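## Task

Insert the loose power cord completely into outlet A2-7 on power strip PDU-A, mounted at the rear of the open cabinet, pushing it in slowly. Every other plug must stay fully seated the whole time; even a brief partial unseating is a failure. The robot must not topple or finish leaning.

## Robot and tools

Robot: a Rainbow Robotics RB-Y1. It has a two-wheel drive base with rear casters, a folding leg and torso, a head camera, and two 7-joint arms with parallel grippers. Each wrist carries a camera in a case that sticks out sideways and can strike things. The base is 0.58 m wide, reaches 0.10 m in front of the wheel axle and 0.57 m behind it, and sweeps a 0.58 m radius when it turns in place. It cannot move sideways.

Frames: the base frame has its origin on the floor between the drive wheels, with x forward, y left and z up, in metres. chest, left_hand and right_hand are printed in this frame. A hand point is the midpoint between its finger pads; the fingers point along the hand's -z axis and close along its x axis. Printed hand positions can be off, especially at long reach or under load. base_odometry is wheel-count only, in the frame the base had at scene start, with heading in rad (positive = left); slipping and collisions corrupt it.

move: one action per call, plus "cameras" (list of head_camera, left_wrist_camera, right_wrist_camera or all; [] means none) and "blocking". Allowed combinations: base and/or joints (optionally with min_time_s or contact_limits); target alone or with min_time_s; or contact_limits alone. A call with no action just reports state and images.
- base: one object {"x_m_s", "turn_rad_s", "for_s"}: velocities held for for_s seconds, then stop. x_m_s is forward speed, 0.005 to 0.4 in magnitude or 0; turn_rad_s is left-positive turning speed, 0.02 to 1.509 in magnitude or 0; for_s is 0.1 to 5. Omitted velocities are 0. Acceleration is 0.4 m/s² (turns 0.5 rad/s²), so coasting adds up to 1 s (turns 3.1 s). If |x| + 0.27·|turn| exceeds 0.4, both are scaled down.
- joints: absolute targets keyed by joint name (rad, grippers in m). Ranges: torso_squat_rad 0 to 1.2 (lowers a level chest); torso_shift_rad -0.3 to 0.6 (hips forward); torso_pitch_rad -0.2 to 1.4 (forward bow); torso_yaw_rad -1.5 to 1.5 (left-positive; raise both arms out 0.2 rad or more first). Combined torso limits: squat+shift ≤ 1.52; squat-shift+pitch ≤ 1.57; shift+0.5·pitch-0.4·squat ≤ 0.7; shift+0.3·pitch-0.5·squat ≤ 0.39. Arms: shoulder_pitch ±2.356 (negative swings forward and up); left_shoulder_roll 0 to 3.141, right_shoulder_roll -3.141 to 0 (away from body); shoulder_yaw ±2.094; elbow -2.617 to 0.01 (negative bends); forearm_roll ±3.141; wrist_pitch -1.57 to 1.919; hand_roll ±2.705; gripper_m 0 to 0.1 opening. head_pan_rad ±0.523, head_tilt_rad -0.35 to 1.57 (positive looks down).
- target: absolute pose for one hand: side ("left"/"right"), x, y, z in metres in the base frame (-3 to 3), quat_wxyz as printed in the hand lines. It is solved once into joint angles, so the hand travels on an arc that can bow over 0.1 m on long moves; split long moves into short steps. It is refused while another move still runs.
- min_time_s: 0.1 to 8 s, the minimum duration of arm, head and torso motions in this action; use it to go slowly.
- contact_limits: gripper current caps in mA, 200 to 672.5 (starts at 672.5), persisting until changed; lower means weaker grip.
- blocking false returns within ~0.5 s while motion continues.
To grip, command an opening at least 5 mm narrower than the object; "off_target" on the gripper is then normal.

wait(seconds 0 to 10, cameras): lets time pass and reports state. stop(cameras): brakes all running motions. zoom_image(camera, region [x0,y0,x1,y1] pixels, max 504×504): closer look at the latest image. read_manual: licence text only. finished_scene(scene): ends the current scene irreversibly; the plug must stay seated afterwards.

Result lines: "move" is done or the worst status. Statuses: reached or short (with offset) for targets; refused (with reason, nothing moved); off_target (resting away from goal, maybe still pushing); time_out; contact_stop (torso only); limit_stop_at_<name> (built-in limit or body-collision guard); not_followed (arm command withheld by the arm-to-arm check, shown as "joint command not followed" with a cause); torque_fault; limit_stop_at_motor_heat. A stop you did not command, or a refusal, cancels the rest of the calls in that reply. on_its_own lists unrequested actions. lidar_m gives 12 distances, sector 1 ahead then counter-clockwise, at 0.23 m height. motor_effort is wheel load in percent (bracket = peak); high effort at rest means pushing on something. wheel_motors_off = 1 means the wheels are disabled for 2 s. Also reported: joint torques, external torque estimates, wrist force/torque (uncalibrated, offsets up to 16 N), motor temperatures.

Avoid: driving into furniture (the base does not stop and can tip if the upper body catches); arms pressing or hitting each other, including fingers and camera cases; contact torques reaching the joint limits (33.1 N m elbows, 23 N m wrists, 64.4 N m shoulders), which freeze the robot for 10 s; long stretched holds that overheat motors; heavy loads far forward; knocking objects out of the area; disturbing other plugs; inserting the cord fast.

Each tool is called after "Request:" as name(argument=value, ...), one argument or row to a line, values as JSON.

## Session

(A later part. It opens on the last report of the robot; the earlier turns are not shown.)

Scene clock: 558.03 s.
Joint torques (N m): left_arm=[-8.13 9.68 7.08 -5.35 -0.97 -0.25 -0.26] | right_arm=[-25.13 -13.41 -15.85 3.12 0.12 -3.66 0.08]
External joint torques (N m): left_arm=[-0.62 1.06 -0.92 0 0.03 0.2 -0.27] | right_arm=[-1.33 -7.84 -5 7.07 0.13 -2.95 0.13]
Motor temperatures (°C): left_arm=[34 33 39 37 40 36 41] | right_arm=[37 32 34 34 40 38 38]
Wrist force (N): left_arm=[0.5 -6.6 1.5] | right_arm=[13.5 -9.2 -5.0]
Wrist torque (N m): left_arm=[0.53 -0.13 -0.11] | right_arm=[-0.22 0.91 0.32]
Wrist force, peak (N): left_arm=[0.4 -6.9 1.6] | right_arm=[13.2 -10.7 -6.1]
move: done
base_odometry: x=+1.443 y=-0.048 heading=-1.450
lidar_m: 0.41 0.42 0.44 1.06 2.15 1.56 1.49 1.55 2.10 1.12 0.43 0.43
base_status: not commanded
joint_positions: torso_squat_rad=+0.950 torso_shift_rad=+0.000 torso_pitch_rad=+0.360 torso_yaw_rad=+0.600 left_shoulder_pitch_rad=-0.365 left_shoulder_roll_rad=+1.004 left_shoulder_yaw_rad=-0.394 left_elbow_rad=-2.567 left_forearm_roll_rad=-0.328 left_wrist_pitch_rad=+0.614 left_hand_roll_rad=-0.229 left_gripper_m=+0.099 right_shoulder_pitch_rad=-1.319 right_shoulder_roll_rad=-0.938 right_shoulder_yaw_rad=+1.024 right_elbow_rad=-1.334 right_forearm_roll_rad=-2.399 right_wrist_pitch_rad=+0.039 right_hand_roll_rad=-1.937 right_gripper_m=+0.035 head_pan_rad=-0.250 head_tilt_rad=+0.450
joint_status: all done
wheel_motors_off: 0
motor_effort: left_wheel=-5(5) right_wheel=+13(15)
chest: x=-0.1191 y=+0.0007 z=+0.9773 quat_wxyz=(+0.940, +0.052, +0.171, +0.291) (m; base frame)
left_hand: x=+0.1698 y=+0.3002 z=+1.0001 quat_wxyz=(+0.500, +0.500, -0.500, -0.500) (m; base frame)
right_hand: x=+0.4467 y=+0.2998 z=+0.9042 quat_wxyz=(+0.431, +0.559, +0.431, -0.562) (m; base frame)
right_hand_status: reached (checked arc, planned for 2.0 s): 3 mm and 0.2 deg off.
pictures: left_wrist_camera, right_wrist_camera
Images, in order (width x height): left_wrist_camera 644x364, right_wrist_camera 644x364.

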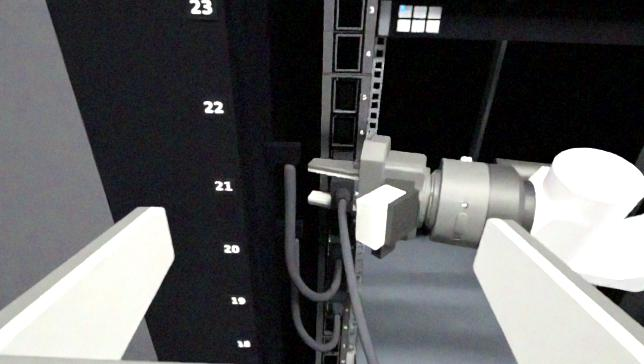

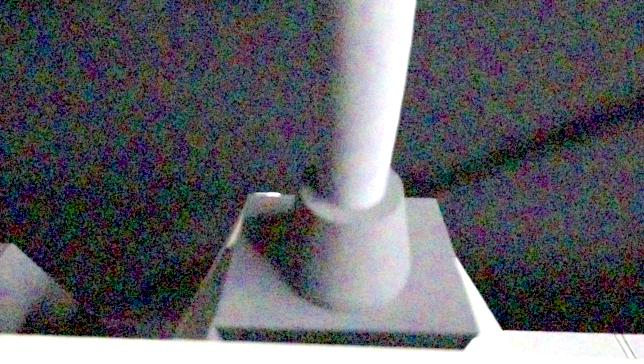

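Request:
move(
  target={"side": "right", "x": 0.450, "y": 0.299, "z": 0.9075, "quat_wxyz": [0.4304, 0.561, 0.4304, -0.561]},
  min_time_s=2,
  cameras=["left_wrist_camera","right_wrist_camera"],
)

Request:
zoom_image(
  camera="left_wrist_camera",
  region=[310, 110, 380, 180],
)

Scene clock: 565.97 s.
Joint torques (N m): left_arm=[-8.24 9.5 6.89 -5.18 -0.79 -0.33 -0.19] | right_arm=[-29.56 -14.66 -18.55 2.66 0.17 -4.33 0.03]
External joint torques (N m): left_arm=[-0.73 0.88 -1.11 0.17 0.21 0.11 -0.2] | right_arm=[-5.71 -9.08 -7.72 6.6 0.19 -3.62 0.09]
Motor temperatures (°C): left_arm=[34 33 39 37 40 36 41] | right_arm=[38 32 35 34 40 38 38]
Wrist force (N): left_arm=[0.4 -6.6 1.5] | right_arm=[19.5 -10.1 -6.2]
Wrist torque (N m): left_arm=[0.53 -0.13 -0.11] | right_arm=[-0.23 0.99 -0.20]
Wrist force, peak (N): left_arm=[0.2 -6.9 1.5] | right_arm=[20.0 -10.3 -6.6]
move: done
base_odometry: x=+1.443 y=-0.048 heading=-1.450
lidar_m: 0.40 0.43 0.43 1.06 2.16 1.57 1.49 1.55 2.10 1.12 0.43 0.43
base_status: not commanded
joint_positions: torso_squat_rad=+0.950 torso_shift_rad=+0.000 torso_pitch_rad=+0.360 torso_yaw_rad=+0.600 left_shoulder_pitch_rad=-0.365 left_shoulder_roll_rad=+1.004 left_shoulder_yaw_rad=-0.394 left_elbow_rad=-2.567 left_forearm_roll_rad=-0.328 left_wrist_pitch_rad=+0.614 left_hand_roll_rad=-0.229 left_gripper_m=+0.099 right_shoulder_pitch_rad=-1.322 right_shoulder_roll_rad=-0.937 right_shoulder_yaw_rad=+1.022 right_elbow_rad=-1.328 right_forearm_roll_rad=-2.400 right_wrist_pitch_rad=+0.047 right_hand_roll_rad=-1.937 right_gripper_m=+0.035 head_pan_rad=-0.250 head_tilt_rad=+0.450
joint_status: all done
wheel_motors_off: 0
motor_effort: left_wheel=-4(5) right_wheel=+13(14)
chest: x=-0.1191 y=+0.0007 z=+0.9773 quat_wxyz=(+0.940, +0.052, +0.171, +0.291) (m; base frame)
left_hand: x=+0.1698 y=+0.3002 z=+1.0000 quat_wxyz=(+0.500, +0.500, -0.500, -0.500) (m; base frame)
right_hand: x=+0.4477 y=+0.3001 z=+0.9057 quat_wxyz=(+0.432, +0.559, +0.432, -0.561) (m; base frame)
right_hand_status: reached (checked arc, planned for 2.0 s): 3 mm and 0.3 deg off.
pictures: left_wrist_camera, right_wrist_camera
Images, in order (width x height): left_wrist_camera 644x364, right_wrist_camera 644x364.

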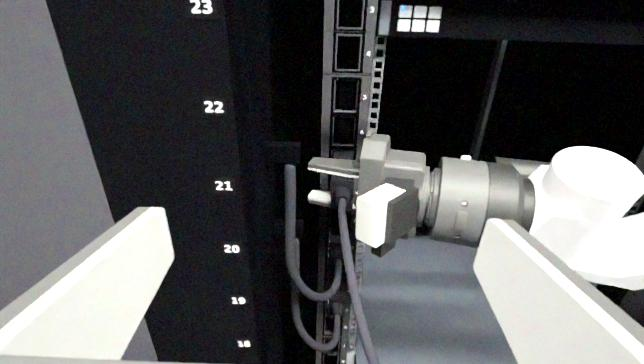

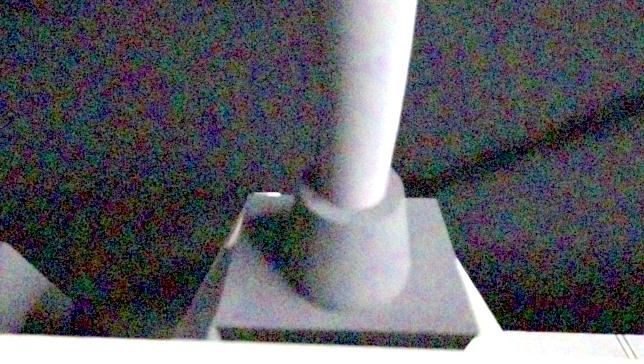

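Scaled by 7.200 from the camera's 644x364 image, which has a finer 1265x715 frame.

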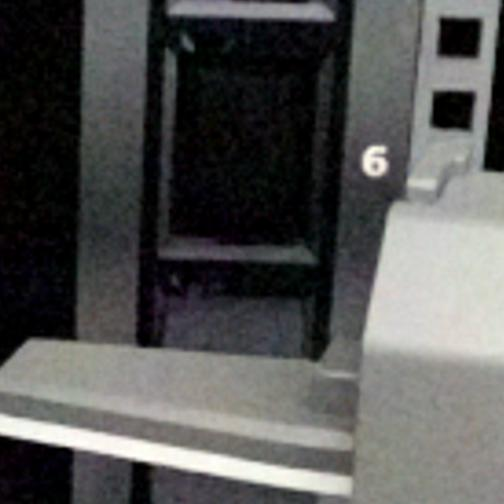

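Request:
move(
  target={"side":"right","x":0.454,"y":0.299,"z":0.9060,"quat_wxyz":[0.4304,0.561,0.4304,-0.561]},
  min_time_s=2,
  cameras=["left_wrist_camera"],
)

Request:
zoom_image(
  camera="left_wrist_camera",
  region=[310, 110, 380, 180],
)

Scene clock: 583.90 s.
Joint torques (N m): left_arm=[-8.23 10.13 7.29 -5.13 -0.86 -0.28 -0.26] | right_arm=[-26.85 -18.16 -19.85 9.24 0.46 -6.86 0.6]
External joint torques (N m): left_arm=[-0.72 1.51 -0.72 0.21 0.14 0.16 -0.27] | right_arm=[-2.89 -12.56 -9.15 13.34 0.53 -6.17 0.65]
Motor temperatures (°C): left_arm=[34 33 39 37 40 36 41] | right_arm=[38 32 35 34 40 38 38]
Wrist force (N): left_arm=[0.4 -6.7 1.5] | right_arm=[17.8 -29.5 15.2]
Wrist torque (N m): left_arm=[0.54 -0.13 -0.10] | right_arm=[0.95 1.40 -0.10]
Wrist force, peak (N): left_arm=[0.2 -6.9 1.5] | right_arm=[19.7 -30.9 15.2]
move: done
base_odometry: x=+1.443 y=-0.048 heading=-1.450
lidar_m: 0.41 0.43 0.44 1.06 2.16 1.56 1.49 1.54 2.11 1.12 0.43 0.43
base_status: not commanded
joint_positions: torso_squat_rad=+0.950 torso_shift_rad=+0.000 torso_pitch_rad=+0.360 torso_yaw_rad=+0.600 left_shoulder_pitch_rad=-0.365 left_shoulder_roll_rad=+1.004 left_shoulder_yaw_rad=-0.394 left_elbow_rad=-2.567 left_forearm_roll_rad=-0.328 left_wrist_pitch_rad=+0.614 left_hand_roll_rad=-0.229 left_gripper_m=+0.099 right_shoulder_pitch_rad=-1.315 right_shoulder_roll_rad=-0.925 right_shoulder_yaw_rad=+1.001 right_elbow_rad=-1.306 right_forearm_roll_rad=-2.395 right_wrist_pitch_rad=+0.068 right_hand_roll_rad=-1.927 right_gripper_m=+0.035 head_pan_rad=-0.250 head_tilt_rad=+0.450
joint_status: all done
wheel_motors_off: 0
motor_effort: left_wheel=-2(4) right_wheel=+15(15)
chest: x=-0.1193 y=+0.0007 z=+0.9773 quat_wxyz=(+0.940, +0.052, +0.171, +0.291) (m; base frame)
left_hand: x=+0.1697 y=+0.3002 z=+1.0001 quat_wxyz=(+0.500, +0.500, -0.500, -0.500) (m; base frame)
right_hand: x=+0.4502 y=+0.3007 z=+0.9049 quat_wxyz=(+0.432, +0.558, +0.432, -0.561) (m; base frame)
right_hand_status: reached (checked arc, planned for 2.0 s): 4 mm and 0.4 deg off.
pictures: left_wrist_camera
Images, in order (width x height): left_wrist_camera 644x364.

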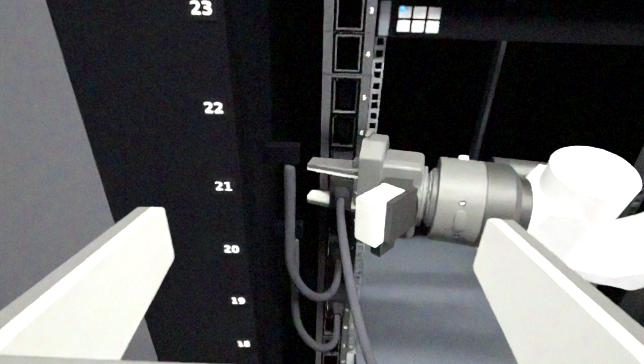

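Scaled by 7.200 from the camera's 644x364 image, which has a finer 1265x715 frame.

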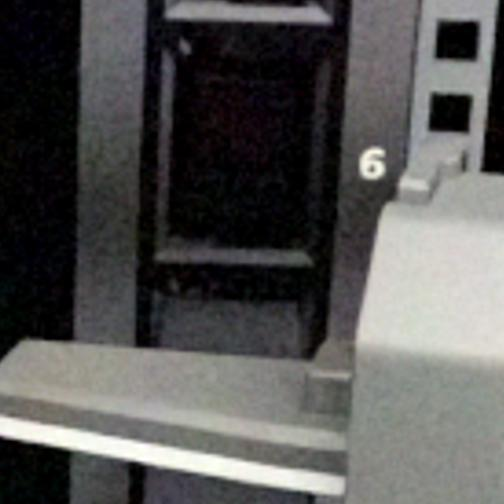

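Request:
move(
  target={"side":"right","x":0.452,"y":0.296,"z":0.9055,"quat_wxyz":[0.4304,0.561,0.4304,-0.561]},
  min_time_s=1,
  cameras=[],
)

Request:
move(
  target={"side":"right","x":0.454,"y":0.297,"z":0.9035,"quat_wxyz":[0.4304,0.561,0.4304,-0.561]},
  min_time_s=1,
  cameras=[],
)

Request:
move(
  target={"side":"right","x":0.456,"y":0.297,"z":0.906,"quat_wxyz":[0.4304,0.561,0.4304,-0.561]},
  min_time_s=1,
  cameras=["left_wrist_camera"],
)

Request:
zoom_image(
  camera="left_wrist_camera",
  region=[290, 110, 430, 260],
)

Scene clock: 599.97 s.
Joint torques (N m): left_arm=[-7.62 9.95 7.36 -5.22 -0.81 -0.28 -0.39] | right_arm=[-22.43 -19.99 -17.03 3.29 -0.02 -5.22 -0.06]
External joint torques (N m): left_arm=[-0.11 1.33 -0.64 0.13 0.19 0.17 -0.4] | right_arm=[1.38 -14.31 -6.27 7.38 0.04 -4.53 -0.01]
Motor temperatures (°C): left_arm=[34 33 39 37 40 36 41] | right_arm=[38 33 35 34 40 38 38]
Wrist force (N): left_arm=[0.4 -6.4 1.6] | right_arm=[15.1 -11.5 -14.0]
Wrist torque (N m): left_arm=[0.52 -0.13 -0.12] | right_arm=[-0.77 0.97 0.12]
Wrist force, peak (N): left_arm=[0.4 -6.9 1.5] | right_arm=[18.1 -29.4 15.9]
move: done
base_odometry: x=+1.443 y=-0.048 heading=-1.450
lidar_m: 0.41 0.43 0.43 1.06 2.15 1.56 1.49 1.55 2.10 1.11 0.43 0.43
base_status: not commanded
joint_positions: torso_squat_rad=+0.950 torso_shift_rad=+0.000 torso_pitch_rad=+0.360 torso_yaw_rad=+0.600 left_shoulder_pitch_rad=-0.365 left_shoulder_roll_rad=+1.004 left_shoulder_yaw_rad=-0.394 left_elbow_rad=-2.567 left_forearm_roll_rad=-0.328 left_wrist_pitch_rad=+0.614 left_hand_roll_rad=-0.229 left_gripper_m=+0.099 right_shoulder_pitch_rad=-1.308 right_shoulder_roll_rad=-0.935 right_shoulder_yaw_rad=+0.999 right_elbow_rad=-1.323 right_forearm_roll_rad=-2.395 right_wrist_pitch_rad=+0.062 right_hand_roll_rad=-1.927 right_gripper_m=+0.035 head_pan_rad=-0.250 head_tilt_rad=+0.450
joint_status: all done
wheel_motors_off: 0
motor_effort: left_wheel=+0(1) right_wheel=+12(15)
chest: x=-0.1192 y=+0.0008 z=+0.9773 quat_wxyz=(+0.940, +0.052, +0.171, +0.291) (m; base frame)
left_hand: x=+0.1697 y=+0.3003 z=+1.0000 quat_wxyz=(+0.500, +0.500, -0.500, -0.500) (m; base frame)
right_hand: x=+0.4492 y=+0.2982 z=+0.9050 quat_wxyz=(+0.432, +0.559, +0.433, -0.560) (m; base frame)
right_hand_status: reached (checked arc, planned for 1.0 s): 4 mm and 0.4 deg off.
pictures: none
No camera images: "cameras" was empty.

Scene clock: 601.30 s.
Joint torques (N m): left_arm=[-8.25 9.67 7.07 -5.02 -0.98 -0.4 -0.24] | right_arm=[-21.74 -18.64 -16.9 10.17 0.02 -6.4 0.06]
External joint torques (N m): left_arm=[-0.74 1.05 -0.94 0.33 0.03 0.05 -0.25] | right_arm=[2.14 -12.96 -6.25 14.4 0.1 -5.72 0.12]
Motor temperatures (°C): left_arm=[34 33 39 37 40 36 41] | right_arm=[38 33 35 34 40 38 38]
Wrist force (N): left_arm=[0.5 -6.6 1.4] | right_arm=[9.9 -27.7 10.5]
Wrist torque (N m): left_arm=[0.53 -0.12 -0.12] | right_arm=[0.58 1.13 0.42]
Wrist force, peak (N): left_arm=[0.5 -6.8 1.5] | right_arm=[12.1 -29.4 8.7]
move: done
base_odometry: x=+1.443 y=-0.048 heading=-1.450
lidar_m: 0.41 0.42 0.43 1.05 2.15 1.56 1.49 1.55 2.10 1.11 0.44 0.42
base_status: not commanded
joint_positions: torso_squat_rad=+0.950 torso_shift_rad=+0.000 torso_pitch_rad=+0.359 torso_yaw_rad=+0.600 left_shoulder_pitch_rad=-0.365 left_shoulder_roll_rad=+1.004 left_shoulder_yaw_rad=-0.394 left_elbow_rad=-2.567 left_forearm_roll_rad=-0.328 left_wrist_pitch_rad=+0.614 left_hand_roll_rad=-0.229 left_gripper_m=+0.099 right_shoulder_pitch_rad=-1.301 right_shoulder_roll_rad=-0.925 right_shoulder_yaw_rad=+0.985 right_elbow_rad=-1.309 right_forearm_roll_rad=-2.391 right_wrist_pitch_rad=+0.074 right_hand_roll_rad=-1.918 right_gripper_m=+0.035 head_pan_rad=-0.250 head_tilt_rad=+0.450
joint_status: all done
wheel_motors_off: 0
motor_effort: left_wheel=+0(0) right_wheel=+13(14)
chest: x=-0.1194 y=+0.0007 z=+0.9773 quat_wxyz=(+0.940, +0.052, +0.171, +0.291) (m; base frame)
left_hand: x=+0.1695 y=+0.3002 z=+1.0002 quat_wxyz=(+0.500, +0.500, -0.500, -0.500) (m; base frame)
right_hand: x=+0.4503 y=+0.2988 z=+0.9038 quat_wxyz=(+0.432, +0.559, +0.433, -0.560) (m; base frame)
right_hand_status: reached (checked arc, planned for 1.0 s): 4 mm and 0.4 deg off.
pictures: none
No camera images: "cameras" was empty.

Scene clock: 602.63 s.
Joint torques (N m): left_arm=[-8.27 9.77 7.34 -5.08 -1 -0.42 -0.31] | right_arm=[-29.28 -20.6 -20.51 11.89 -0.04 -8.16 -0.34]
External joint torques (N m): left_arm=[-0.75 1.15 -0.67 0.26 0.01 0.02 -0.32] | right_arm=[-5.34 -14.92 -9.88 16.1 0.05 -7.49 -0.29]
Motor temperatures (°C): left_arm=[34 33 39 37 40 36 41] | right_arm=[38 33 35 34 40 39 38]
Wrist force (N): left_arm=[0.3 -6.5 1.4] | right_arm=[16.6 -36.6 19.5]
Wrist torque (N m): left_arm=[0.52 -0.15 -0.11] | right_arm=[1.06 1.37 0.06]
Wrist force, peak (N): left_arm=[0.5 -6.9 1.5] | right_arm=[15.6 -38.0 19.9]
move: done
base_odometry: x=+1.443 y=-0.048 heading=-1.450
lidar_m: 0.41 0.43 0.44 1.07 2.16 1.57 1.49 1.55 2.10 1.11 0.43 0.42
base_status: not commanded
joint_positions: torso_squat_rad=+0.950 torso_shift_rad=-0.001 torso_pitch_rad=+0.359 torso_yaw_rad=+0.600 left_shoulder_pitch_rad=-0.365 left_shoulder_roll_rad=+1.004 left_shoulder_yaw_rad=-0.394 left_elbow_rad=-2.567 left_forearm_roll_rad=-0.328 left_wrist_pitch_rad=+0.614 left_hand_roll_rad=-0.229 left_gripper_m=+0.099 right_shoulder_pitch_rad=-1.305 right_shoulder_roll_rad=-0.923 right_shoulder_yaw_rad=+0.984 right_elbow_rad=-1.300 right_forearm_roll_rad=-2.392 right_wrist_pitch_rad=+0.083 right_hand_roll_rad=-1.919 right_gripper_m=+0.035 head_pan_rad=-0.250 head_tilt_rad=+0.450
joint_status: all done
wheel_motors_off: 0
motor_effort: left_wheel=+2(2) right_wheel=+15(16)
chest: x=-0.1195 y=+0.0006 z=+0.9773 quat_wxyz=(+0.940, +0.052, +0.171, +0.291) (m; base frame)
left_hand: x=+0.1695 y=+0.3002 z=+1.0003 quat_wxyz=(+0.500, +0.500, -0.500, -0.500) (m; base frame)
right_hand: x=+0.4517 y=+0.2990 z=+0.9046 quat_wxyz=(+0.433, +0.558, +0.433, -0.560) (m; base frame)
right_hand_status: reached (checked arc, planned for 1.0 s): 5 mm and 0.5 deg off.
pictures: left_wrist_camera
Images, in order (width x height): left_wrist_camera 644x364.

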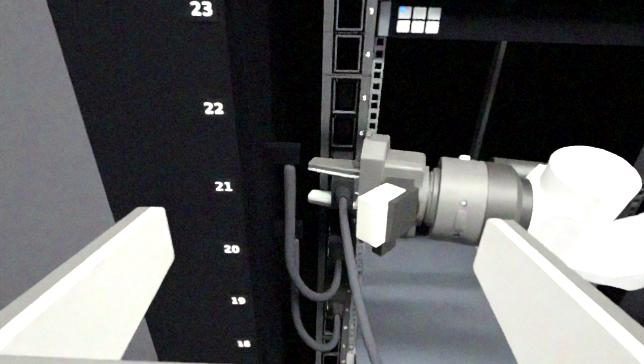

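Scaled by 3.360 from the camera's 644x364 image, which has a finer 1265x715 frame.

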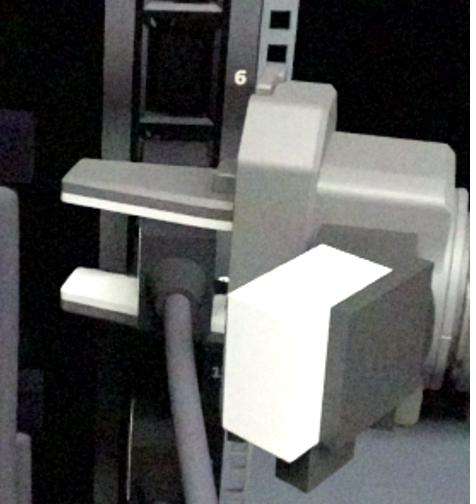

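Request:
move(
  target={"side":"right","x":0.459,"y":0.297,"z":0.9055,"quat_wxyz":[0.4304,0.561,0.4304,-0.561]},
  min_time_s=2,
  cameras=["left_wrist_camera"],
)

Request:
zoom_image(
  camera="left_wrist_camera",
  region=[300, 110, 380, 220],
)

Scene clock: 613.37 s.
Joint torques (N m): left_arm=[-7.82 9.51 6.85 -4.86 -0.76 -0.37 -0.11] | right_arm=[-23.9 -20.87 -18.47 8.8 0.68 -6.68 0.61]
External joint torques (N m): left_arm=[-0.3 0.89 -1.15 0.49 0.25 0.07 -0.12] | right_arm=[0.15 -15.17 -7.96 13.12 0.81 -6.02 0.67]
Motor temperatures (°C): left_arm=[34 33 39 36 40 36 41] | right_arm=[38 33 35 35 40 39 38]
Wrist force (N): left_arm=[0.4 -6.7 1.4] | right_arm=[15.6 -25.3 0.1]
Wrist torque (N m): left_arm=[0.54 -0.14 -0.11] | right_arm=[-0.08 1.56 -0.10]
Wrist force, peak (N): left_arm=[0.4 -6.9 1.5] | right_arm=[16.1 -47.8 21.6]
move: done
base_odometry: x=+1.443 y=-0.048 heading=-1.450
lidar_m: 0.41 0.43 0.43 1.06 2.16 1.56 1.49 1.54 2.11 1.12 0.43 0.42
base_status: not commanded
joint_positions: torso_squat_rad=+0.950 torso_shift_rad=+0.000 torso_pitch_rad=+0.359 torso_yaw_rad=+0.600 left_shoulder_pitch_rad=-0.365 left_shoulder_roll_rad=+1.004 left_shoulder_yaw_rad=-0.394 left_elbow_rad=-2.567 left_forearm_roll_rad=-0.328 left_wrist_pitch_rad=+0.614 left_hand_roll_rad=-0.229 left_gripper_m=+0.099 right_shoulder_pitch_rad=-1.303 right_shoulder_roll_rad=-0.914 right_shoulder_yaw_rad=+0.969 right_elbow_rad=-1.281 right_forearm_roll_rad=-2.390 right_wrist_pitch_rad=+0.099 right_hand_roll_rad=-1.911 right_gripper_m=+0.035 head_pan_rad=-0.250 head_tilt_rad=+0.450
joint_status: all done
wheel_motors_off: 0
motor_effort: left_wheel=+4(5) right_wheel=+14(17)
chest: x=-0.1194 y=+0.0007 z=+0.9773 quat_wxyz=(+0.940, +0.052, +0.171, +0.291) (m; base frame)
left_hand: x=+0.1695 y=+0.3002 z=+1.0002 quat_wxyz=(+0.500, +0.500, -0.500, -0.500) (m; base frame)
right_hand: x=+0.4551 y=+0.2992 z=+0.9049 quat_wxyz=(+0.432, +0.559, +0.433, -0.560) (m; base frame)
right_hand_status: reached (checked arc, planned for 2.0 s): 4 mm and 0.5 deg off.
pictures: left_wrist_camera
Images, in order (width x height): left_wrist_camera 644x364.

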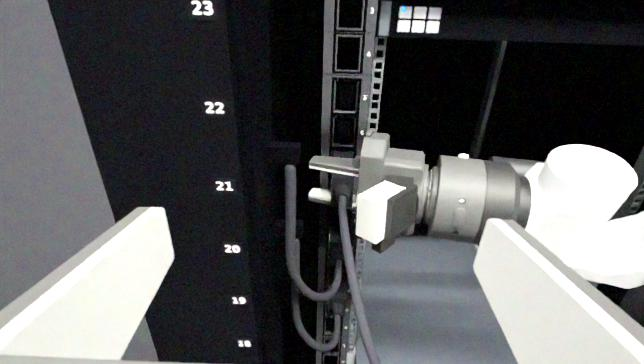

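Scaled by 4.582 from the camera's 644x364 image, which has a finer 1265x715 frame.

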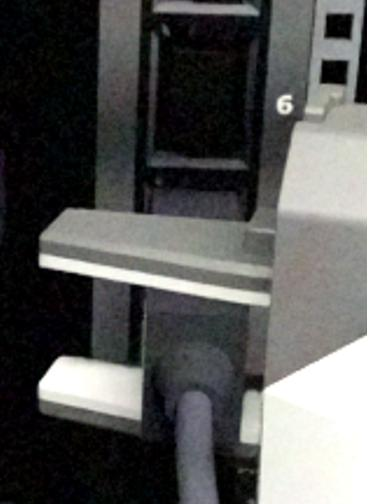

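Request:
move(
  target={"side":"right","x":0.462,"y":0.297,"z":0.9055,"quat_wxyz":[0.4304,0.561,0.4304,-0.561]},
  min_time_s=2,
  cameras=[],
)

Request:
move(
  target={"side":"right","x":0.465,"y":0.297,"z":0.9055,"quat_wxyz":[0.4304,0.561,0.4304,-0.561]},
  min_time_s=2,
  cameras=["left_wrist_camera"],
)

Request:
zoom_image(
  camera="left_wrist_camera",
  region=[300, 110, 380, 220],
)

Scene clock: 619.83 s.
Joint torques (N m): left_arm=[-8 9.82 7.1 -4.97 -0.91 -0.26 -0.23] | right_arm=[-24.04 -21.05 -18.92 8.81 0.59 -6.85 0.56]
External joint torques (N m): left_arm=[-0.49 1.19 -0.91 0.37 0.1 0.18 -0.24] | right_arm=[0.11 -15.33 -8.53 13.23 0.75 -6.2 0.61]
Motor temperatures (°C): left_arm=[34 33 38 36 40 36 41] | right_arm=[38 33 35 35 40 39 38]
Wrist force (N): left_arm=[0.5 -6.8 1.5] | right_arm=[15.6 -25.8 0.5]
Wrist torque (N m): left_arm=[0.56 -0.11 -0.13] | right_arm=[-0.12 1.53 -0.07]
Wrist force, peak (N): left_arm=[0.2 -6.9 1.7] | right_arm=[16.7 -28.7 2.3]
move: done
base_odometry: x=+1.443 y=-0.048 heading=-1.450
lidar_m: 0.41 0.43 0.43 1.06 2.16 1.56 1.49 1.55 2.10 1.11 0.42 0.43
base_status: not commanded
joint_positions: torso_squat_rad=+0.950 torso_shift_rad=+0.000 torso_pitch_rad=+0.359 torso_yaw_rad=+0.600 left_shoulder_pitch_rad=-0.365 left_shoulder_roll_rad=+1.004 left_shoulder_yaw_rad=-0.394 left_elbow_rad=-2.567 left_forearm_roll_rad=-0.328 left_wrist_pitch_rad=+0.614 left_hand_roll_rad=-0.229 left_gripper_m=+0.099 right_shoulder_pitch_rad=-1.301 right_shoulder_roll_rad=-0.906 right_shoulder_yaw_rad=+0.955 right_elbow_rad=-1.263 right_forearm_roll_rad=-2.389 right_wrist_pitch_rad=+0.115 right_hand_roll_rad=-1.903 right_gripper_m=+0.035 head_pan_rad=-0.250 head_tilt_rad=+0.450
joint_status: all done
wheel_motors_off: 0
motor_effort: left_wheel=+4(4) right_wheel=+14(14)
chest: x=-0.1194 y=+0.0007 z=+0.9773 quat_wxyz=(+0.940, +0.052, +0.171, +0.291) (m; base frame)
left_hand: x=+0.1695 y=+0.3002 z=+1.0002 quat_wxyz=(+0.500, +0.500, -0.500, -0.500) (m; base frame)
right_hand: x=+0.4581 y=+0.2992 z=+0.9049 quat_wxyz=(+0.432, +0.559, +0.433, -0.560) (m; base frame)
right_hand_status: reached (checked arc, planned for 2.0 s): 5 mm and 0.5 deg off.
pictures: none
No camera images: "cameras" was empty.

Scene clock: 622.17 s.
Joint torques (N m): left_arm=[-7.76 9.82 7.02 -5.21 -0.84 -0.23 -0.11] | right_arm=[-24.47 -21.2 -19.03 8.93 0.59 -7.09 0.55]
External joint torques (N m): left_arm=[-0.24 1.2 -0.99 0.14 0.17 0.22 -0.12] | right_arm=[-0.22 -15.47 -8.75 13.45 0.78 -6.46 0.6]
Motor temperatures (°C): left_arm=[34 33 38 36 40 36 41] | right_arm=[38 33 35 35 40 39 38]
Wrist force (N): left_arm=[0.4 -6.6 1.4] | right_arm=[16.0 -26.1 2.5]
Wrist torque (N m): left_arm=[0.54 -0.13 -0.12] | right_arm=[-0.19 1.51 -0.04]
Wrist force, peak (N): left_arm=[0.5 -6.9 1.4] | right_arm=[17.5 -28.3 1.0]
move: done
base_odometry: x=+1.443 y=-0.048 heading=-1.450
lidar_m: 0.41 0.43 0.43 1.05 2.16 1.56 1.49 1.54 2.10 1.11 0.43 0.43
base_status: not commanded
joint_positions: torso_squat_rad=+0.950 torso_shift_rad=+0.000 torso_pitch_rad=+0.359 torso_yaw_rad=+0.600 left_shoulder_pitch_rad=-0.365 left_shoulder_roll_rad=+1.004 left_shoulder_yaw_rad=-0.394 left_elbow_rad=-2.567 left_forearm_roll_rad=-0.328 left_wrist_pitch_rad=+0.614 left_hand_roll_rad=-0.229 left_gripper_m=+0.099 right_shoulder_pitch_rad=-1.299 right_shoulder_roll_rad=-0.898 right_shoulder_yaw_rad=+0.941 right_elbow_rad=-1.245 right_forearm_roll_rad=-2.388 right_wrist_pitch_rad=+0.132 right_hand_roll_rad=-1.894 right_gripper_m=+0.035 head_pan_rad=-0.250 head_tilt_rad=+0.450
joint_status: all done
wheel_motors_off: 0
motor_effort: left_wheel=+4(4) right_wheel=+14(15)
chest: x=-0.1194 y=+0.0007 z=+0.9773 quat_wxyz=(+0.940, +0.052, +0.171, +0.291) (m; base frame)
left_hand: x=+0.1695 y=+0.3002 z=+1.0002 quat_wxyz=(+0.500, +0.500, -0.500, -0.500) (m; base frame)
right_hand: x=+0.4610 y=+0.2992 z=+0.9048 quat_wxyz=(+0.432, +0.559, +0.433, -0.560) (m; base frame)
right_hand_status: reached (checked arc, planned for 2.0 s): 5 mm and 0.5 deg off.
pictures: left_wrist_camera
Images, in order (width x height): left_wrist_camera 644x364.

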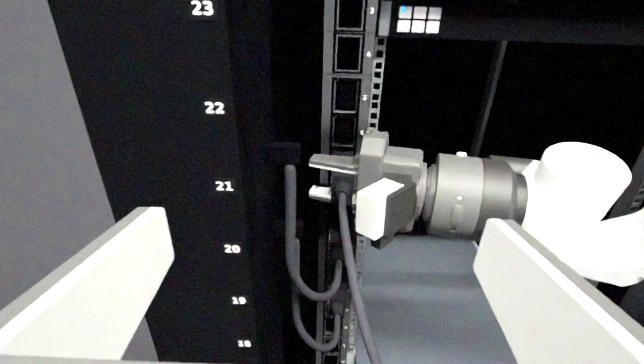

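Scaled by 4.582 from the camera's 644x364 image, which has a finer 1265x715 frame.

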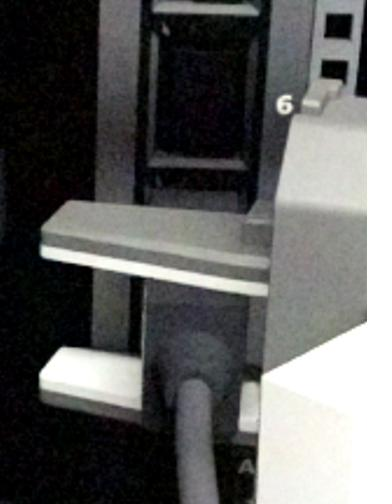

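Request:
move(
  target={"side":"right","x":0.469,"y":0.297,"z":0.9055,"quat_wxyz":[0.4304,0.561,0.4304,-0.561]},
  min_time_s=2.5,
  cameras=[],
)

Request:
move(
  target={"side":"right","x":0.472,"y":0.297,"z":0.9055,"quat_wxyz":[0.4304,0.561,0.4304,-0.561]},
  min_time_s=2,
  cameras=["left_wrist_camera","right_wrist_camera"],
)

Request:
zoom_image(
  camera="left_wrist_camera",
  region=[300, 110, 400, 250],
)

Scene clock: 629.63 s.
Joint torques (N m): left_arm=[-7.91 9.75 7.27 -4.84 -0.89 -0.34 -0.42] | right_arm=[-26.22 -22.21 -20.33 11.2 0.38 -8.47 0.25]
External joint torques (N m): left_arm=[-0.39 1.13 -0.74 0.51 0.11 0.11 -0.44] | right_arm=[-1.84 -16.46 -10.2 15.84 0.62 -7.86 0.31]
Motor temperatures (°C): left_arm=[34 33 38 36 40 36 41] | right_arm=[38 33 35 35 40 39 38]
Wrist force (N): left_arm=[0.6 -6.6 1.5] | right_arm=[17.2 -36.0 14.5]
Wrist torque (N m): left_arm=[0.54 -0.10 -0.11] | right_arm=[0.55 1.80 0.19]
Wrist force, peak (N): left_arm=[0.3 -6.9 1.4] | right_arm=[17.5 -36.5 15.7]
move: done
base_odometry: x=+1.443 y=-0.048 heading=-1.450
lidar_m: 0.40 0.43 0.44 1.06 2.16 1.56 1.49 1.55 2.10 1.12 0.42 0.43
base_status: not commanded
joint_positions: torso_squat_rad=+0.950 torso_shift_rad=+0.000 torso_pitch_rad=+0.359 torso_yaw_rad=+0.600 left_shoulder_pitch_rad=-0.365 left_shoulder_roll_rad=+1.004 left_shoulder_yaw_rad=-0.394 left_elbow_rad=-2.567 left_forearm_roll_rad=-0.328 left_wrist_pitch_rad=+0.614 left_hand_roll_rad=-0.229 left_gripper_m=+0.099 right_shoulder_pitch_rad=-1.298 right_shoulder_roll_rad=-0.888 right_shoulder_yaw_rad=+0.925 right_elbow_rad=-1.221 right_forearm_roll_rad=-2.387 right_wrist_pitch_rad=+0.152 right_hand_roll_rad=-1.883 right_gripper_m=+0.035 head_pan_rad=-0.250 head_tilt_rad=+0.450
joint_status: all done
wheel_motors_off: 0
motor_effort: left_wheel=+4(4) right_wheel=+15(15)
chest: x=-0.1194 y=+0.0007 z=+0.9773 quat_wxyz=(+0.940, +0.052, +0.171, +0.291) (m; base frame)
left_hand: x=+0.1695 y=+0.3002 z=+1.0002 quat_wxyz=(+0.500, +0.500, -0.500, -0.500) (m; base frame)
right_hand: x=+0.4645 y=+0.2994 z=+0.9045 quat_wxyz=(+0.433, +0.558, +0.433, -0.560) (m; base frame)
right_hand_status: reached (checked arc, planned for 2.5 s): 5 mm and 0.5 deg off.
pictures: none
No camera images: "cameras" was empty.

Scene clock: 631.97 s.
Joint torques (N m): left_arm=[-7.73 9.32 7.37 -4.99 -0.89 -0.29 -0.3] | right_arm=[-28.69 -23.96 -22.52 14.64 0.24 -10.56 0.28]
External joint torques (N m): left_arm=[-0.21 0.7 -0.64 0.35 0.11 0.16 -0.31] | right_arm=[-4.21 -18.22 -12.52 19.39 0.51 -9.97 0.33]
Motor temperatures (°C): left_arm=[34 33 38 36 40 36 41] | right_arm=[38 33 35 35 40 40 38]
Wrist force (N): left_arm=[0.4 -6.7 1.4] | right_arm=[18.1 -48.4 30.4]
Wrist torque (N m): left_arm=[0.54 -0.13 -0.11] | right_arm=[1.08 1.93 0.22]
Wrist force, peak (N): left_arm=[0.4 -6.9 1.5] | right_arm=[18.5 -49.7 29.9]
move: done
base_odometry: x=+1.443 y=-0.048 heading=-1.450
lidar_m: 0.41 0.43 0.43 1.06 2.16 1.56 1.49 1.55 2.10 1.11 0.43 0.43
base_status: not commanded
joint_positions: torso_squat_rad=+0.950 torso_shift_rad=-0.001 torso_pitch_rad=+0.359 torso_yaw_rad=+0.600 left_shoulder_pitch_rad=-0.365 left_shoulder_roll_rad=+1.004 left_shoulder_yaw_rad=-0.394 left_elbow_rad=-2.567 left_forearm_roll_rad=-0.328 left_wrist_pitch_rad=+0.614 left_hand_roll_rad=-0.229 left_gripper_m=+0.099 right_shoulder_pitch_rad=-1.296 right_shoulder_roll_rad=-0.878 right_shoulder_yaw_rad=+0.912 right_elbow_rad=-1.201 right_forearm_roll_rad=-2.387 right_wrist_pitch_rad=+0.170 right_hand_roll_rad=-1.872 right_gripper_m=+0.035 head_pan_rad=-0.250 head_tilt_rad=+0.450
joint_status: all done
wheel_motors_off: 0
motor_effort: left_wheel=+5(5) right_wheel=+18(18)
chest: x=-0.1196 y=+0.0006 z=+0.9773 quat_wxyz=(+0.940, +0.052, +0.171, +0.291) (m; base frame)
left_hand: x=+0.1694 y=+0.3001 z=+1.0004 quat_wxyz=(+0.500, +0.500, -0.500, -0.500) (m; base frame)
right_hand: x=+0.4667 y=+0.2995 z=+0.9043 quat_wxyz=(+0.433, +0.558, +0.434, -0.560) (m; base frame)
right_hand_status: reached (checked arc, planned for 2.0 s): 6 mm and 0.6 deg off.
pictures: left_wrist_camera, right_wrist_camera
Images, in order (width x height): left_wrist_camera 644x364, right_wrist_camera 644x364.

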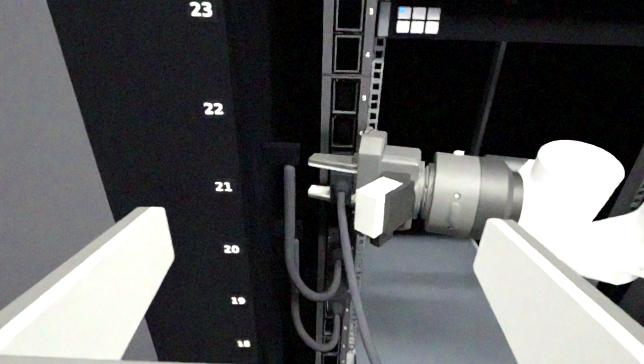

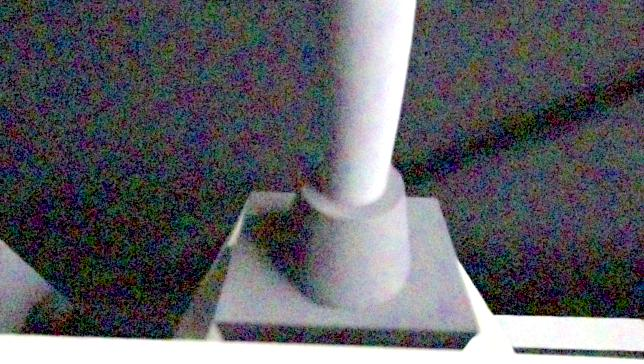

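Scaled by 3.600 from the camera's 644x364 image, which has a finer 1265x715 frame.

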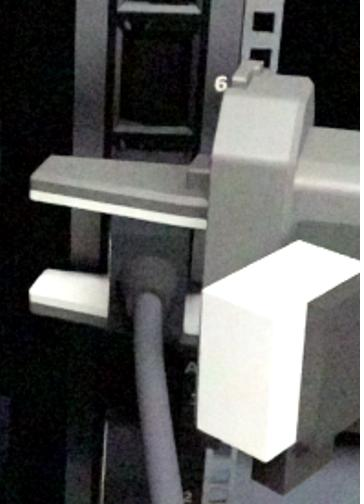

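Request:
move(
  target={"side":"right","x":0.475,"y":0.297,"z":0.9055,"quat_wxyz":[0.4304,0.561,0.4304,-0.561]},
  min_time_s=2,
  cameras=["left_wrist_camera","head_camera","right_wrist_camera"],
)

Request:
zoom_image(
  camera="left_wrist_camera",
  region=[300, 130, 420, 364],
)

Scene clock: 637.77 s.
Joint torques (N m): left_arm=[-8.19 9.58 7.18 -4.88 -0.86 -0.38 -0.3] | right_arm=[-31.66 -26.46 -25.72 19.8 0.01 -14.63 0.26]
External joint torques (N m): left_arm=[-0.66 0.95 -0.83 0.45 0.15 0.06 -0.31] | right_arm=[-7.07 -20.72 -15.86 24.66 0.32 -14.06 0.31]
Motor temperatures (°C): left_arm=[34 33 38 36 40 36 41] | right_arm=[38 33 35 35 40 41 38]
Wrist force (N): left_arm=[0.4 -6.6 1.6] | right_arm=[18.7 -66.2 53.4]
Wrist torque (N m): left_arm=[0.54 -0.13 -0.12] | right_arm=[0.90 1.45 0.27]
Wrist force, peak (N): left_arm=[0.4 -6.9 1.6] | right_arm=[19.0 -68.7 53.7]
move: done
base_odometry: x=+1.443 y=-0.048 heading=-1.450
lidar_m: 0.40 0.43 0.43 1.06 2.16 1.56 1.48 1.54 2.11 1.11 0.44 0.43
base_status: not commanded
joint_positions: torso_squat_rad=+0.950 torso_shift_rad=-0.001 torso_pitch_rad=+0.358 torso_yaw_rad=+0.600 left_shoulder_pitch_rad=-0.365 left_shoulder_roll_rad=+1.004 left_shoulder_yaw_rad=-0.394 left_elbow_rad=-2.567 left_forearm_roll_rad=-0.328 left_wrist_pitch_rad=+0.614 left_hand_roll_rad=-0.229 left_gripper_m=+0.099 right_shoulder_pitch_rad=-1.296 right_shoulder_roll_rad=-0.868 right_shoulder_yaw_rad=+0.899 right_elbow_rad=-1.181 right_forearm_roll_rad=-2.387 right_wrist_pitch_rad=+0.189 right_hand_roll_rad=-1.861 right_gripper_m=+0.035 head_pan_rad=-0.250 head_tilt_rad=+0.450
joint_status: all done
wheel_motors_off: 0
motor_effort: left_wheel=+8(8) right_wheel=+25(25)
chest: x=-0.1199 y=+0.0004 z=+0.9773 quat_wxyz=(+0.940, +0.052, +0.170, +0.291) (m; base frame)
left_hand: x=+0.1691 y=+0.2998 z=+1.0007 quat_wxyz=(+0.499, +0.501, -0.500, -0.500) (m; base frame)
right_hand: x=+0.4683 y=+0.3000 z=+0.9039 quat_wxyz=(+0.434, +0.557, +0.434, -0.559) (m; base frame)
right_hand_status: reached (checked arc, planned for 2.0 s): 7 mm and 0.8 deg off.
pictures: head_camera, left_wrist_camera, right_wrist_camera
Images, in order (width x height): head_camera 896x504, left_wrist_camera 644x364, right_wrist_camera 644x364.

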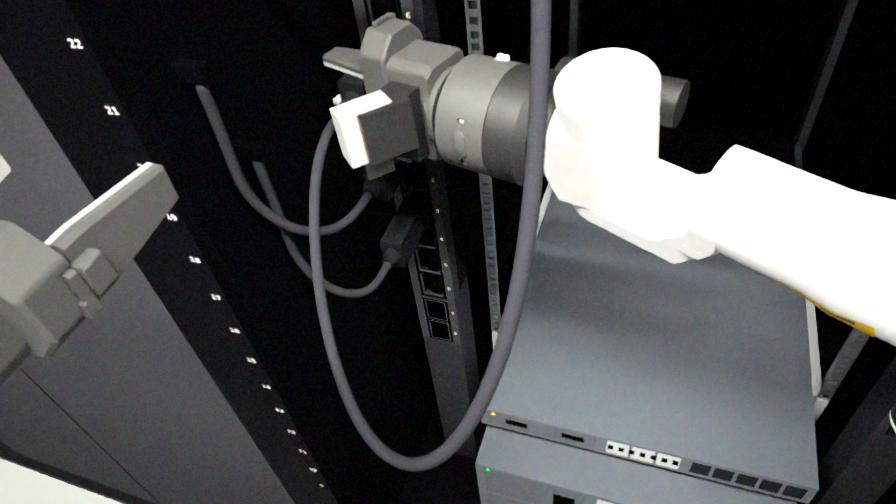

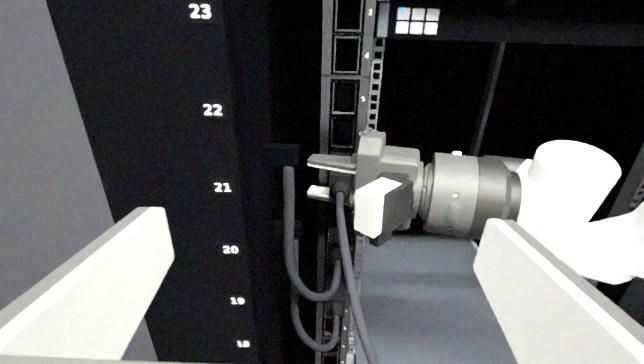

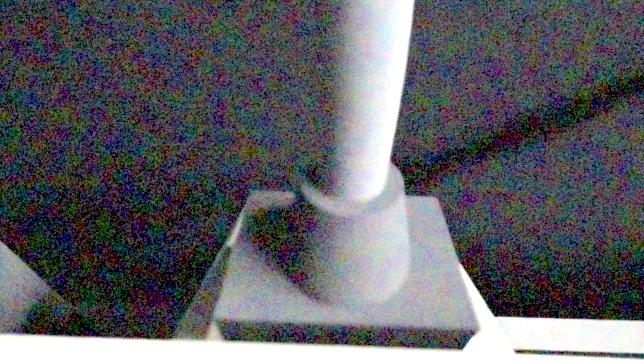

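Scaled by 2.154 from the camera's 644x364 image, which has a finer 1265x715 frame.

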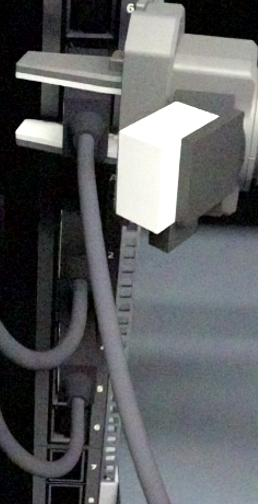

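Request:
move(
  target={"side":"right","x":0.475,"y":0.294,"z":0.9065,"quat_wxyz":[0.4304,0.561,0.4304,-0.561]},
  min_time_s=2,
  cameras=["left_wrist_camera"],
)

Scene clock: 645.00 s.
Joint torques (N m): left_arm=[-7.79 9.65 7.12 -4.91 -0.92 -0.29 -0.29] | right_arm=[-29.56 -33.97 -26.49 16.65 -0.53 -13.16 -0.73]
External joint torques (N m): left_arm=[-0.26 1.03 -0.89 0.43 0.08 0.16 -0.3] | right_arm=[-5.04 -28.17 -16.59 21.49 -0.22 -12.59 -0.68]
Motor temperatures (°C): left_arm=[34 33 38 36 40 36 41] | right_arm=[38 33 35 36 40 42 38]
Wrist force (N): left_arm=[0.5 -6.7 1.4] | right_arm=[21.9 -57.2 20.2]
Wrist torque (N m): left_arm=[0.56 -0.13 -0.11] | right_arm=[0.65 1.61 0.58]
Wrist force, peak (N): left_arm=[0.2 -7.0 1.6] | right_arm=[19.0 -66.9 54.3]
move: done
base_odometry: x=+1.443 y=-0.048 heading=-1.450
lidar_m: 0.41 0.43 0.43 1.06 2.16 1.56 1.49 1.54 2.10 1.11 0.43 0.43
base_status: not commanded
joint_positions: torso_squat_rad=+0.950 torso_shift_rad=-0.001 torso_pitch_rad=+0.358 torso_yaw_rad=+0.600 left_shoulder_pitch_rad=-0.365 left_shoulder_roll_rad=+1.004 left_shoulder_yaw_rad=-0.394 left_elbow_rad=-2.567 left_forearm_roll_rad=-0.328 left_wrist_pitch_rad=+0.614 left_hand_roll_rad=-0.229 left_gripper_m=+0.099 right_shoulder_pitch_rad=-1.293 right_shoulder_roll_rad=-0.874 right_shoulder_yaw_rad=+0.898 right_elbow_rad=-1.189 right_forearm_roll_rad=-2.389 right_wrist_pitch_rad=+0.190 right_hand_roll_rad=-1.863 right_gripper_m=+0.035 head_pan_rad=-0.250 head_tilt_rad=+0.450
joint_status: all done
wheel_motors_off: 0
motor_effort: left_wheel=+10(10) right_wheel=+23(26)
chest: x=-0.1198 y=+0.0006 z=+0.9773 quat_wxyz=(+0.940, +0.052, +0.170, +0.291) (m; base frame)
left_hand: x=+0.1690 y=+0.3001 z=+1.0005 quat_wxyz=(+0.500, +0.501, -0.500, -0.500) (m; base frame)
right_hand: x=+0.4682 y=+0.2986 z=+0.9045 quat_wxyz=(+0.435, +0.557, +0.435, -0.559) (m; base frame)
right_hand_status: reached (checked arc, planned for 2.0 s): 8 mm and 0.9 deg off.
pictures: left_wrist_camera
Images, in order (width x height): left_wrist_camera 644x364.

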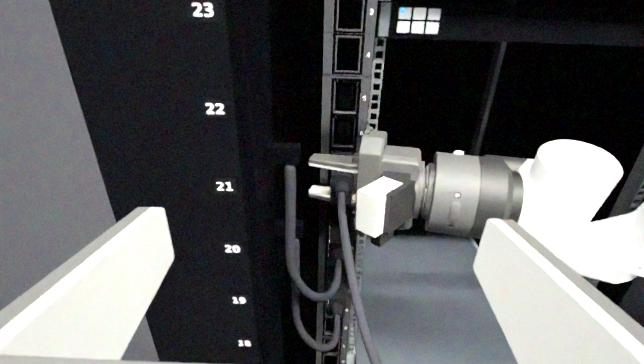

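Request:
move(
  target={"side":"right","x":0.471,"y":0.2975,"z":0.9055,"quat_wxyz":[0.4304,0.561,0.4304,-0.561]},
  min_time_s=1,
  cameras=[],
)

Request:
move(
  joints={"right_gripper_m":0.055},
  cameras=["left_wrist_camera","right_wrist_camera"],
)

Request:
zoom_image(
  camera="left_wrist_camera",
  region=[300, 110, 400, 250],
)

Scene clock: 651.40 s.
Joint torques (N m): left_arm=[-8.11 9.83 7.22 -4.89 -0.91 -0.44 -0.25] | right_arm=[-30.23 -23.64 -17.55 11.52 -0.21 -10.81 -0.96]
External joint torques (N m): left_arm=[-0.59 1.21 -0.79 0.45 0.09 0.01 -0.26] | right_arm=[-5.73 -17.9 -7.59 16.31 0.06 -10.23 -0.91]
Motor temperatures (°C): left_arm=[34 33 38 36 40 36 41] | right_arm=[38 34 36 36 40 43 38]
Wrist force (N): left_arm=[0.4 -6.8 1.5] | right_arm=[15.7 -39.9 25.0]
Wrist torque (N m): left_arm=[0.55 -0.14 -0.12] | right_arm=[-0.26 1.05 0.77]
Wrist force, peak (N): left_arm=[0.5 -6.9 1.6] | right_arm=[22.7 -57.4 20.7]
move: done
base_odometry: x=+1.443 y=-0.048 heading=-1.450
lidar_m: 0.41 0.43 0.43 1.06 2.15 1.56 1.49 1.54 2.10 1.11 0.43 0.43
base_status: not commanded
joint_positions: torso_squat_rad=+0.950 torso_shift_rad=-0.001 torso_pitch_rad=+0.359 torso_yaw_rad=+0.600 left_shoulder_pitch_rad=-0.365 left_shoulder_roll_rad=+1.004 left_shoulder_yaw_rad=-0.394 left_elbow_rad=-2.567 left_forearm_roll_rad=-0.328 left_wrist_pitch_rad=+0.614 left_hand_roll_rad=-0.229 left_gripper_m=+0.099 right_shoulder_pitch_rad=-1.294 right_shoulder_roll_rad=-0.874 right_shoulder_yaw_rad=+0.907 right_elbow_rad=-1.198 right_forearm_roll_rad=-2.387 right_wrist_pitch_rad=+0.172 right_hand_roll_rad=-1.868 right_gripper_m=+0.035 head_pan_rad=-0.250 head_tilt_rad=+0.450
joint_status: all done
wheel_motors_off: 0
motor_effort: left_wheel=+9(10) right_wheel=+23(23)
chest: x=-0.1197 y=+0.0006 z=+0.9773 quat_wxyz=(+0.940, +0.052, +0.171, +0.291) (m; base frame)
left_hand: x=+0.1692 y=+0.3001 z=+1.0005 quat_wxyz=(+0.500, +0.500, -0.500, -0.500) (m; base frame)
right_hand: x=+0.4666 y=+0.3000 z=+0.9042 quat_wxyz=(+0.433, +0.558, +0.434, -0.559) (m; base frame)
right_hand_status: reached (checked arc, planned for 1.0 s): 5 mm and 0.6 deg off.
pictures: none
No camera images: "cameras" was empty.

Scene clock: 652.13 s.
Joint torques (N m): left_arm=[-7.72 9.55 7.6 -4.91 -1.05 -0.43 -0.36] | right_arm=[-25.13 -6.85 -10.93 -3.96 -0.29 -0.72 -0.5]
External joint torques (N m): left_arm=[-0.21 0.92 -0.4 0.43 -0.04 0.02 -0.38] | right_arm=[-0.62 -1.1 -0.99 0.82 -0.02 -0.14 -0.44]
Motor temperatures (°C): left_arm=[34 33 38 36 40 36 41] | right_arm=[38 34 35 36 40 43 38]
Wrist force (N): left_arm=[0.4 -6.7 1.5] | right_arm=[11.4 4.2 -2.7]
Wrist torque (N m): left_arm=[0.55 -0.13 -0.12] | right_arm=[0.11 0.97 0.29]
Wrist force, peak (N): left_arm=[0.2 -7.6 0.9] | right_arm=[15.9 -39.6 25.1]
move: done
base_odometry: x=+1.443 y=-0.048 heading=-1.450
lidar_m: 0.41 0.44 0.44 1.06 2.16 1.56 1.49 1.55 2.11 1.11 0.43 0.43
base_status: not commanded
joint_positions: torso_squat_rad=+0.950 torso_shift_rad=+0.000 torso_pitch_rad=+0.360 torso_yaw_rad=+0.600 left_shoulder_pitch_rad=-0.365 left_shoulder_roll_rad=+1.004 left_shoulder_yaw_rad=-0.394 left_elbow_rad=-2.567 left_forearm_roll_rad=-0.328 left_wrist_pitch_rad=+0.614 left_hand_roll_rad=-0.229 left_gripper_m=+0.099 right_shoulder_pitch_rad=-1.295 right_shoulder_roll_rad=-0.878 right_shoulder_yaw_rad=+0.905 right_elbow_rad=-1.195 right_forearm_roll_rad=-2.387 right_wrist_pitch_rad=+0.170 right_hand_roll_rad=-1.868 right_gripper_m=+0.055 head_pan_rad=-0.250 head_tilt_rad=+0.450
joint_status: all done
wheel_motors_off: 0
motor_effort: left_wheel=-9(17) right_wheel=+12(23)
chest: x=-0.1191 y=+0.0006 z=+0.9773 quat_wxyz=(+0.940, +0.052, +0.171, +0.291) (m; base frame)
left_hand: x=+0.1700 y=+0.3000 z=+1.0000 quat_wxyz=(+0.500, +0.500, -0.500, -0.500) (m; base frame)
right_hand: x=+0.4715 y=+0.2974 z=+0.9043 quat_wxyz=(+0.430, +0.560, +0.431, -0.561) (m; base frame)
pictures: left_wrist_camera, right_wrist_camera
Images, in order (width x height): left_wrist_camera 644x364, right_wrist_camera 644x364.

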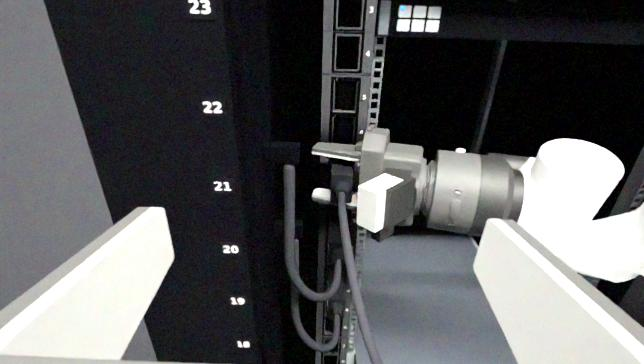

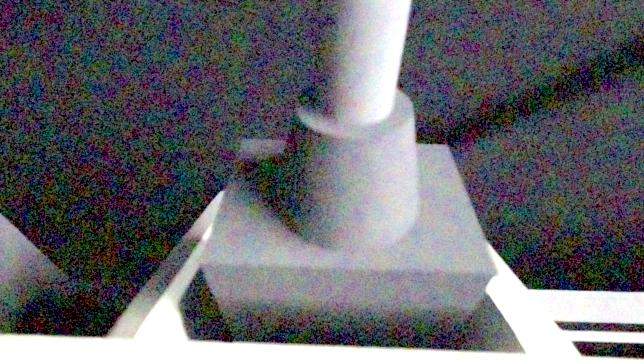

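Scaled by 3.600 from the camera's 644x364 image, which has a finer 1265x715 frame.

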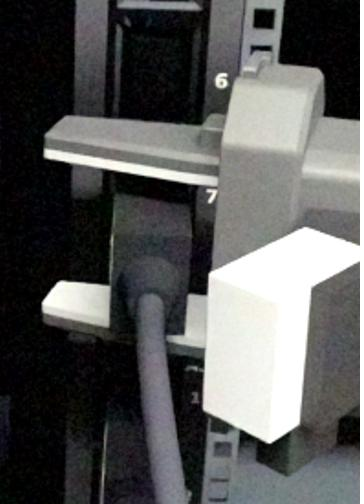

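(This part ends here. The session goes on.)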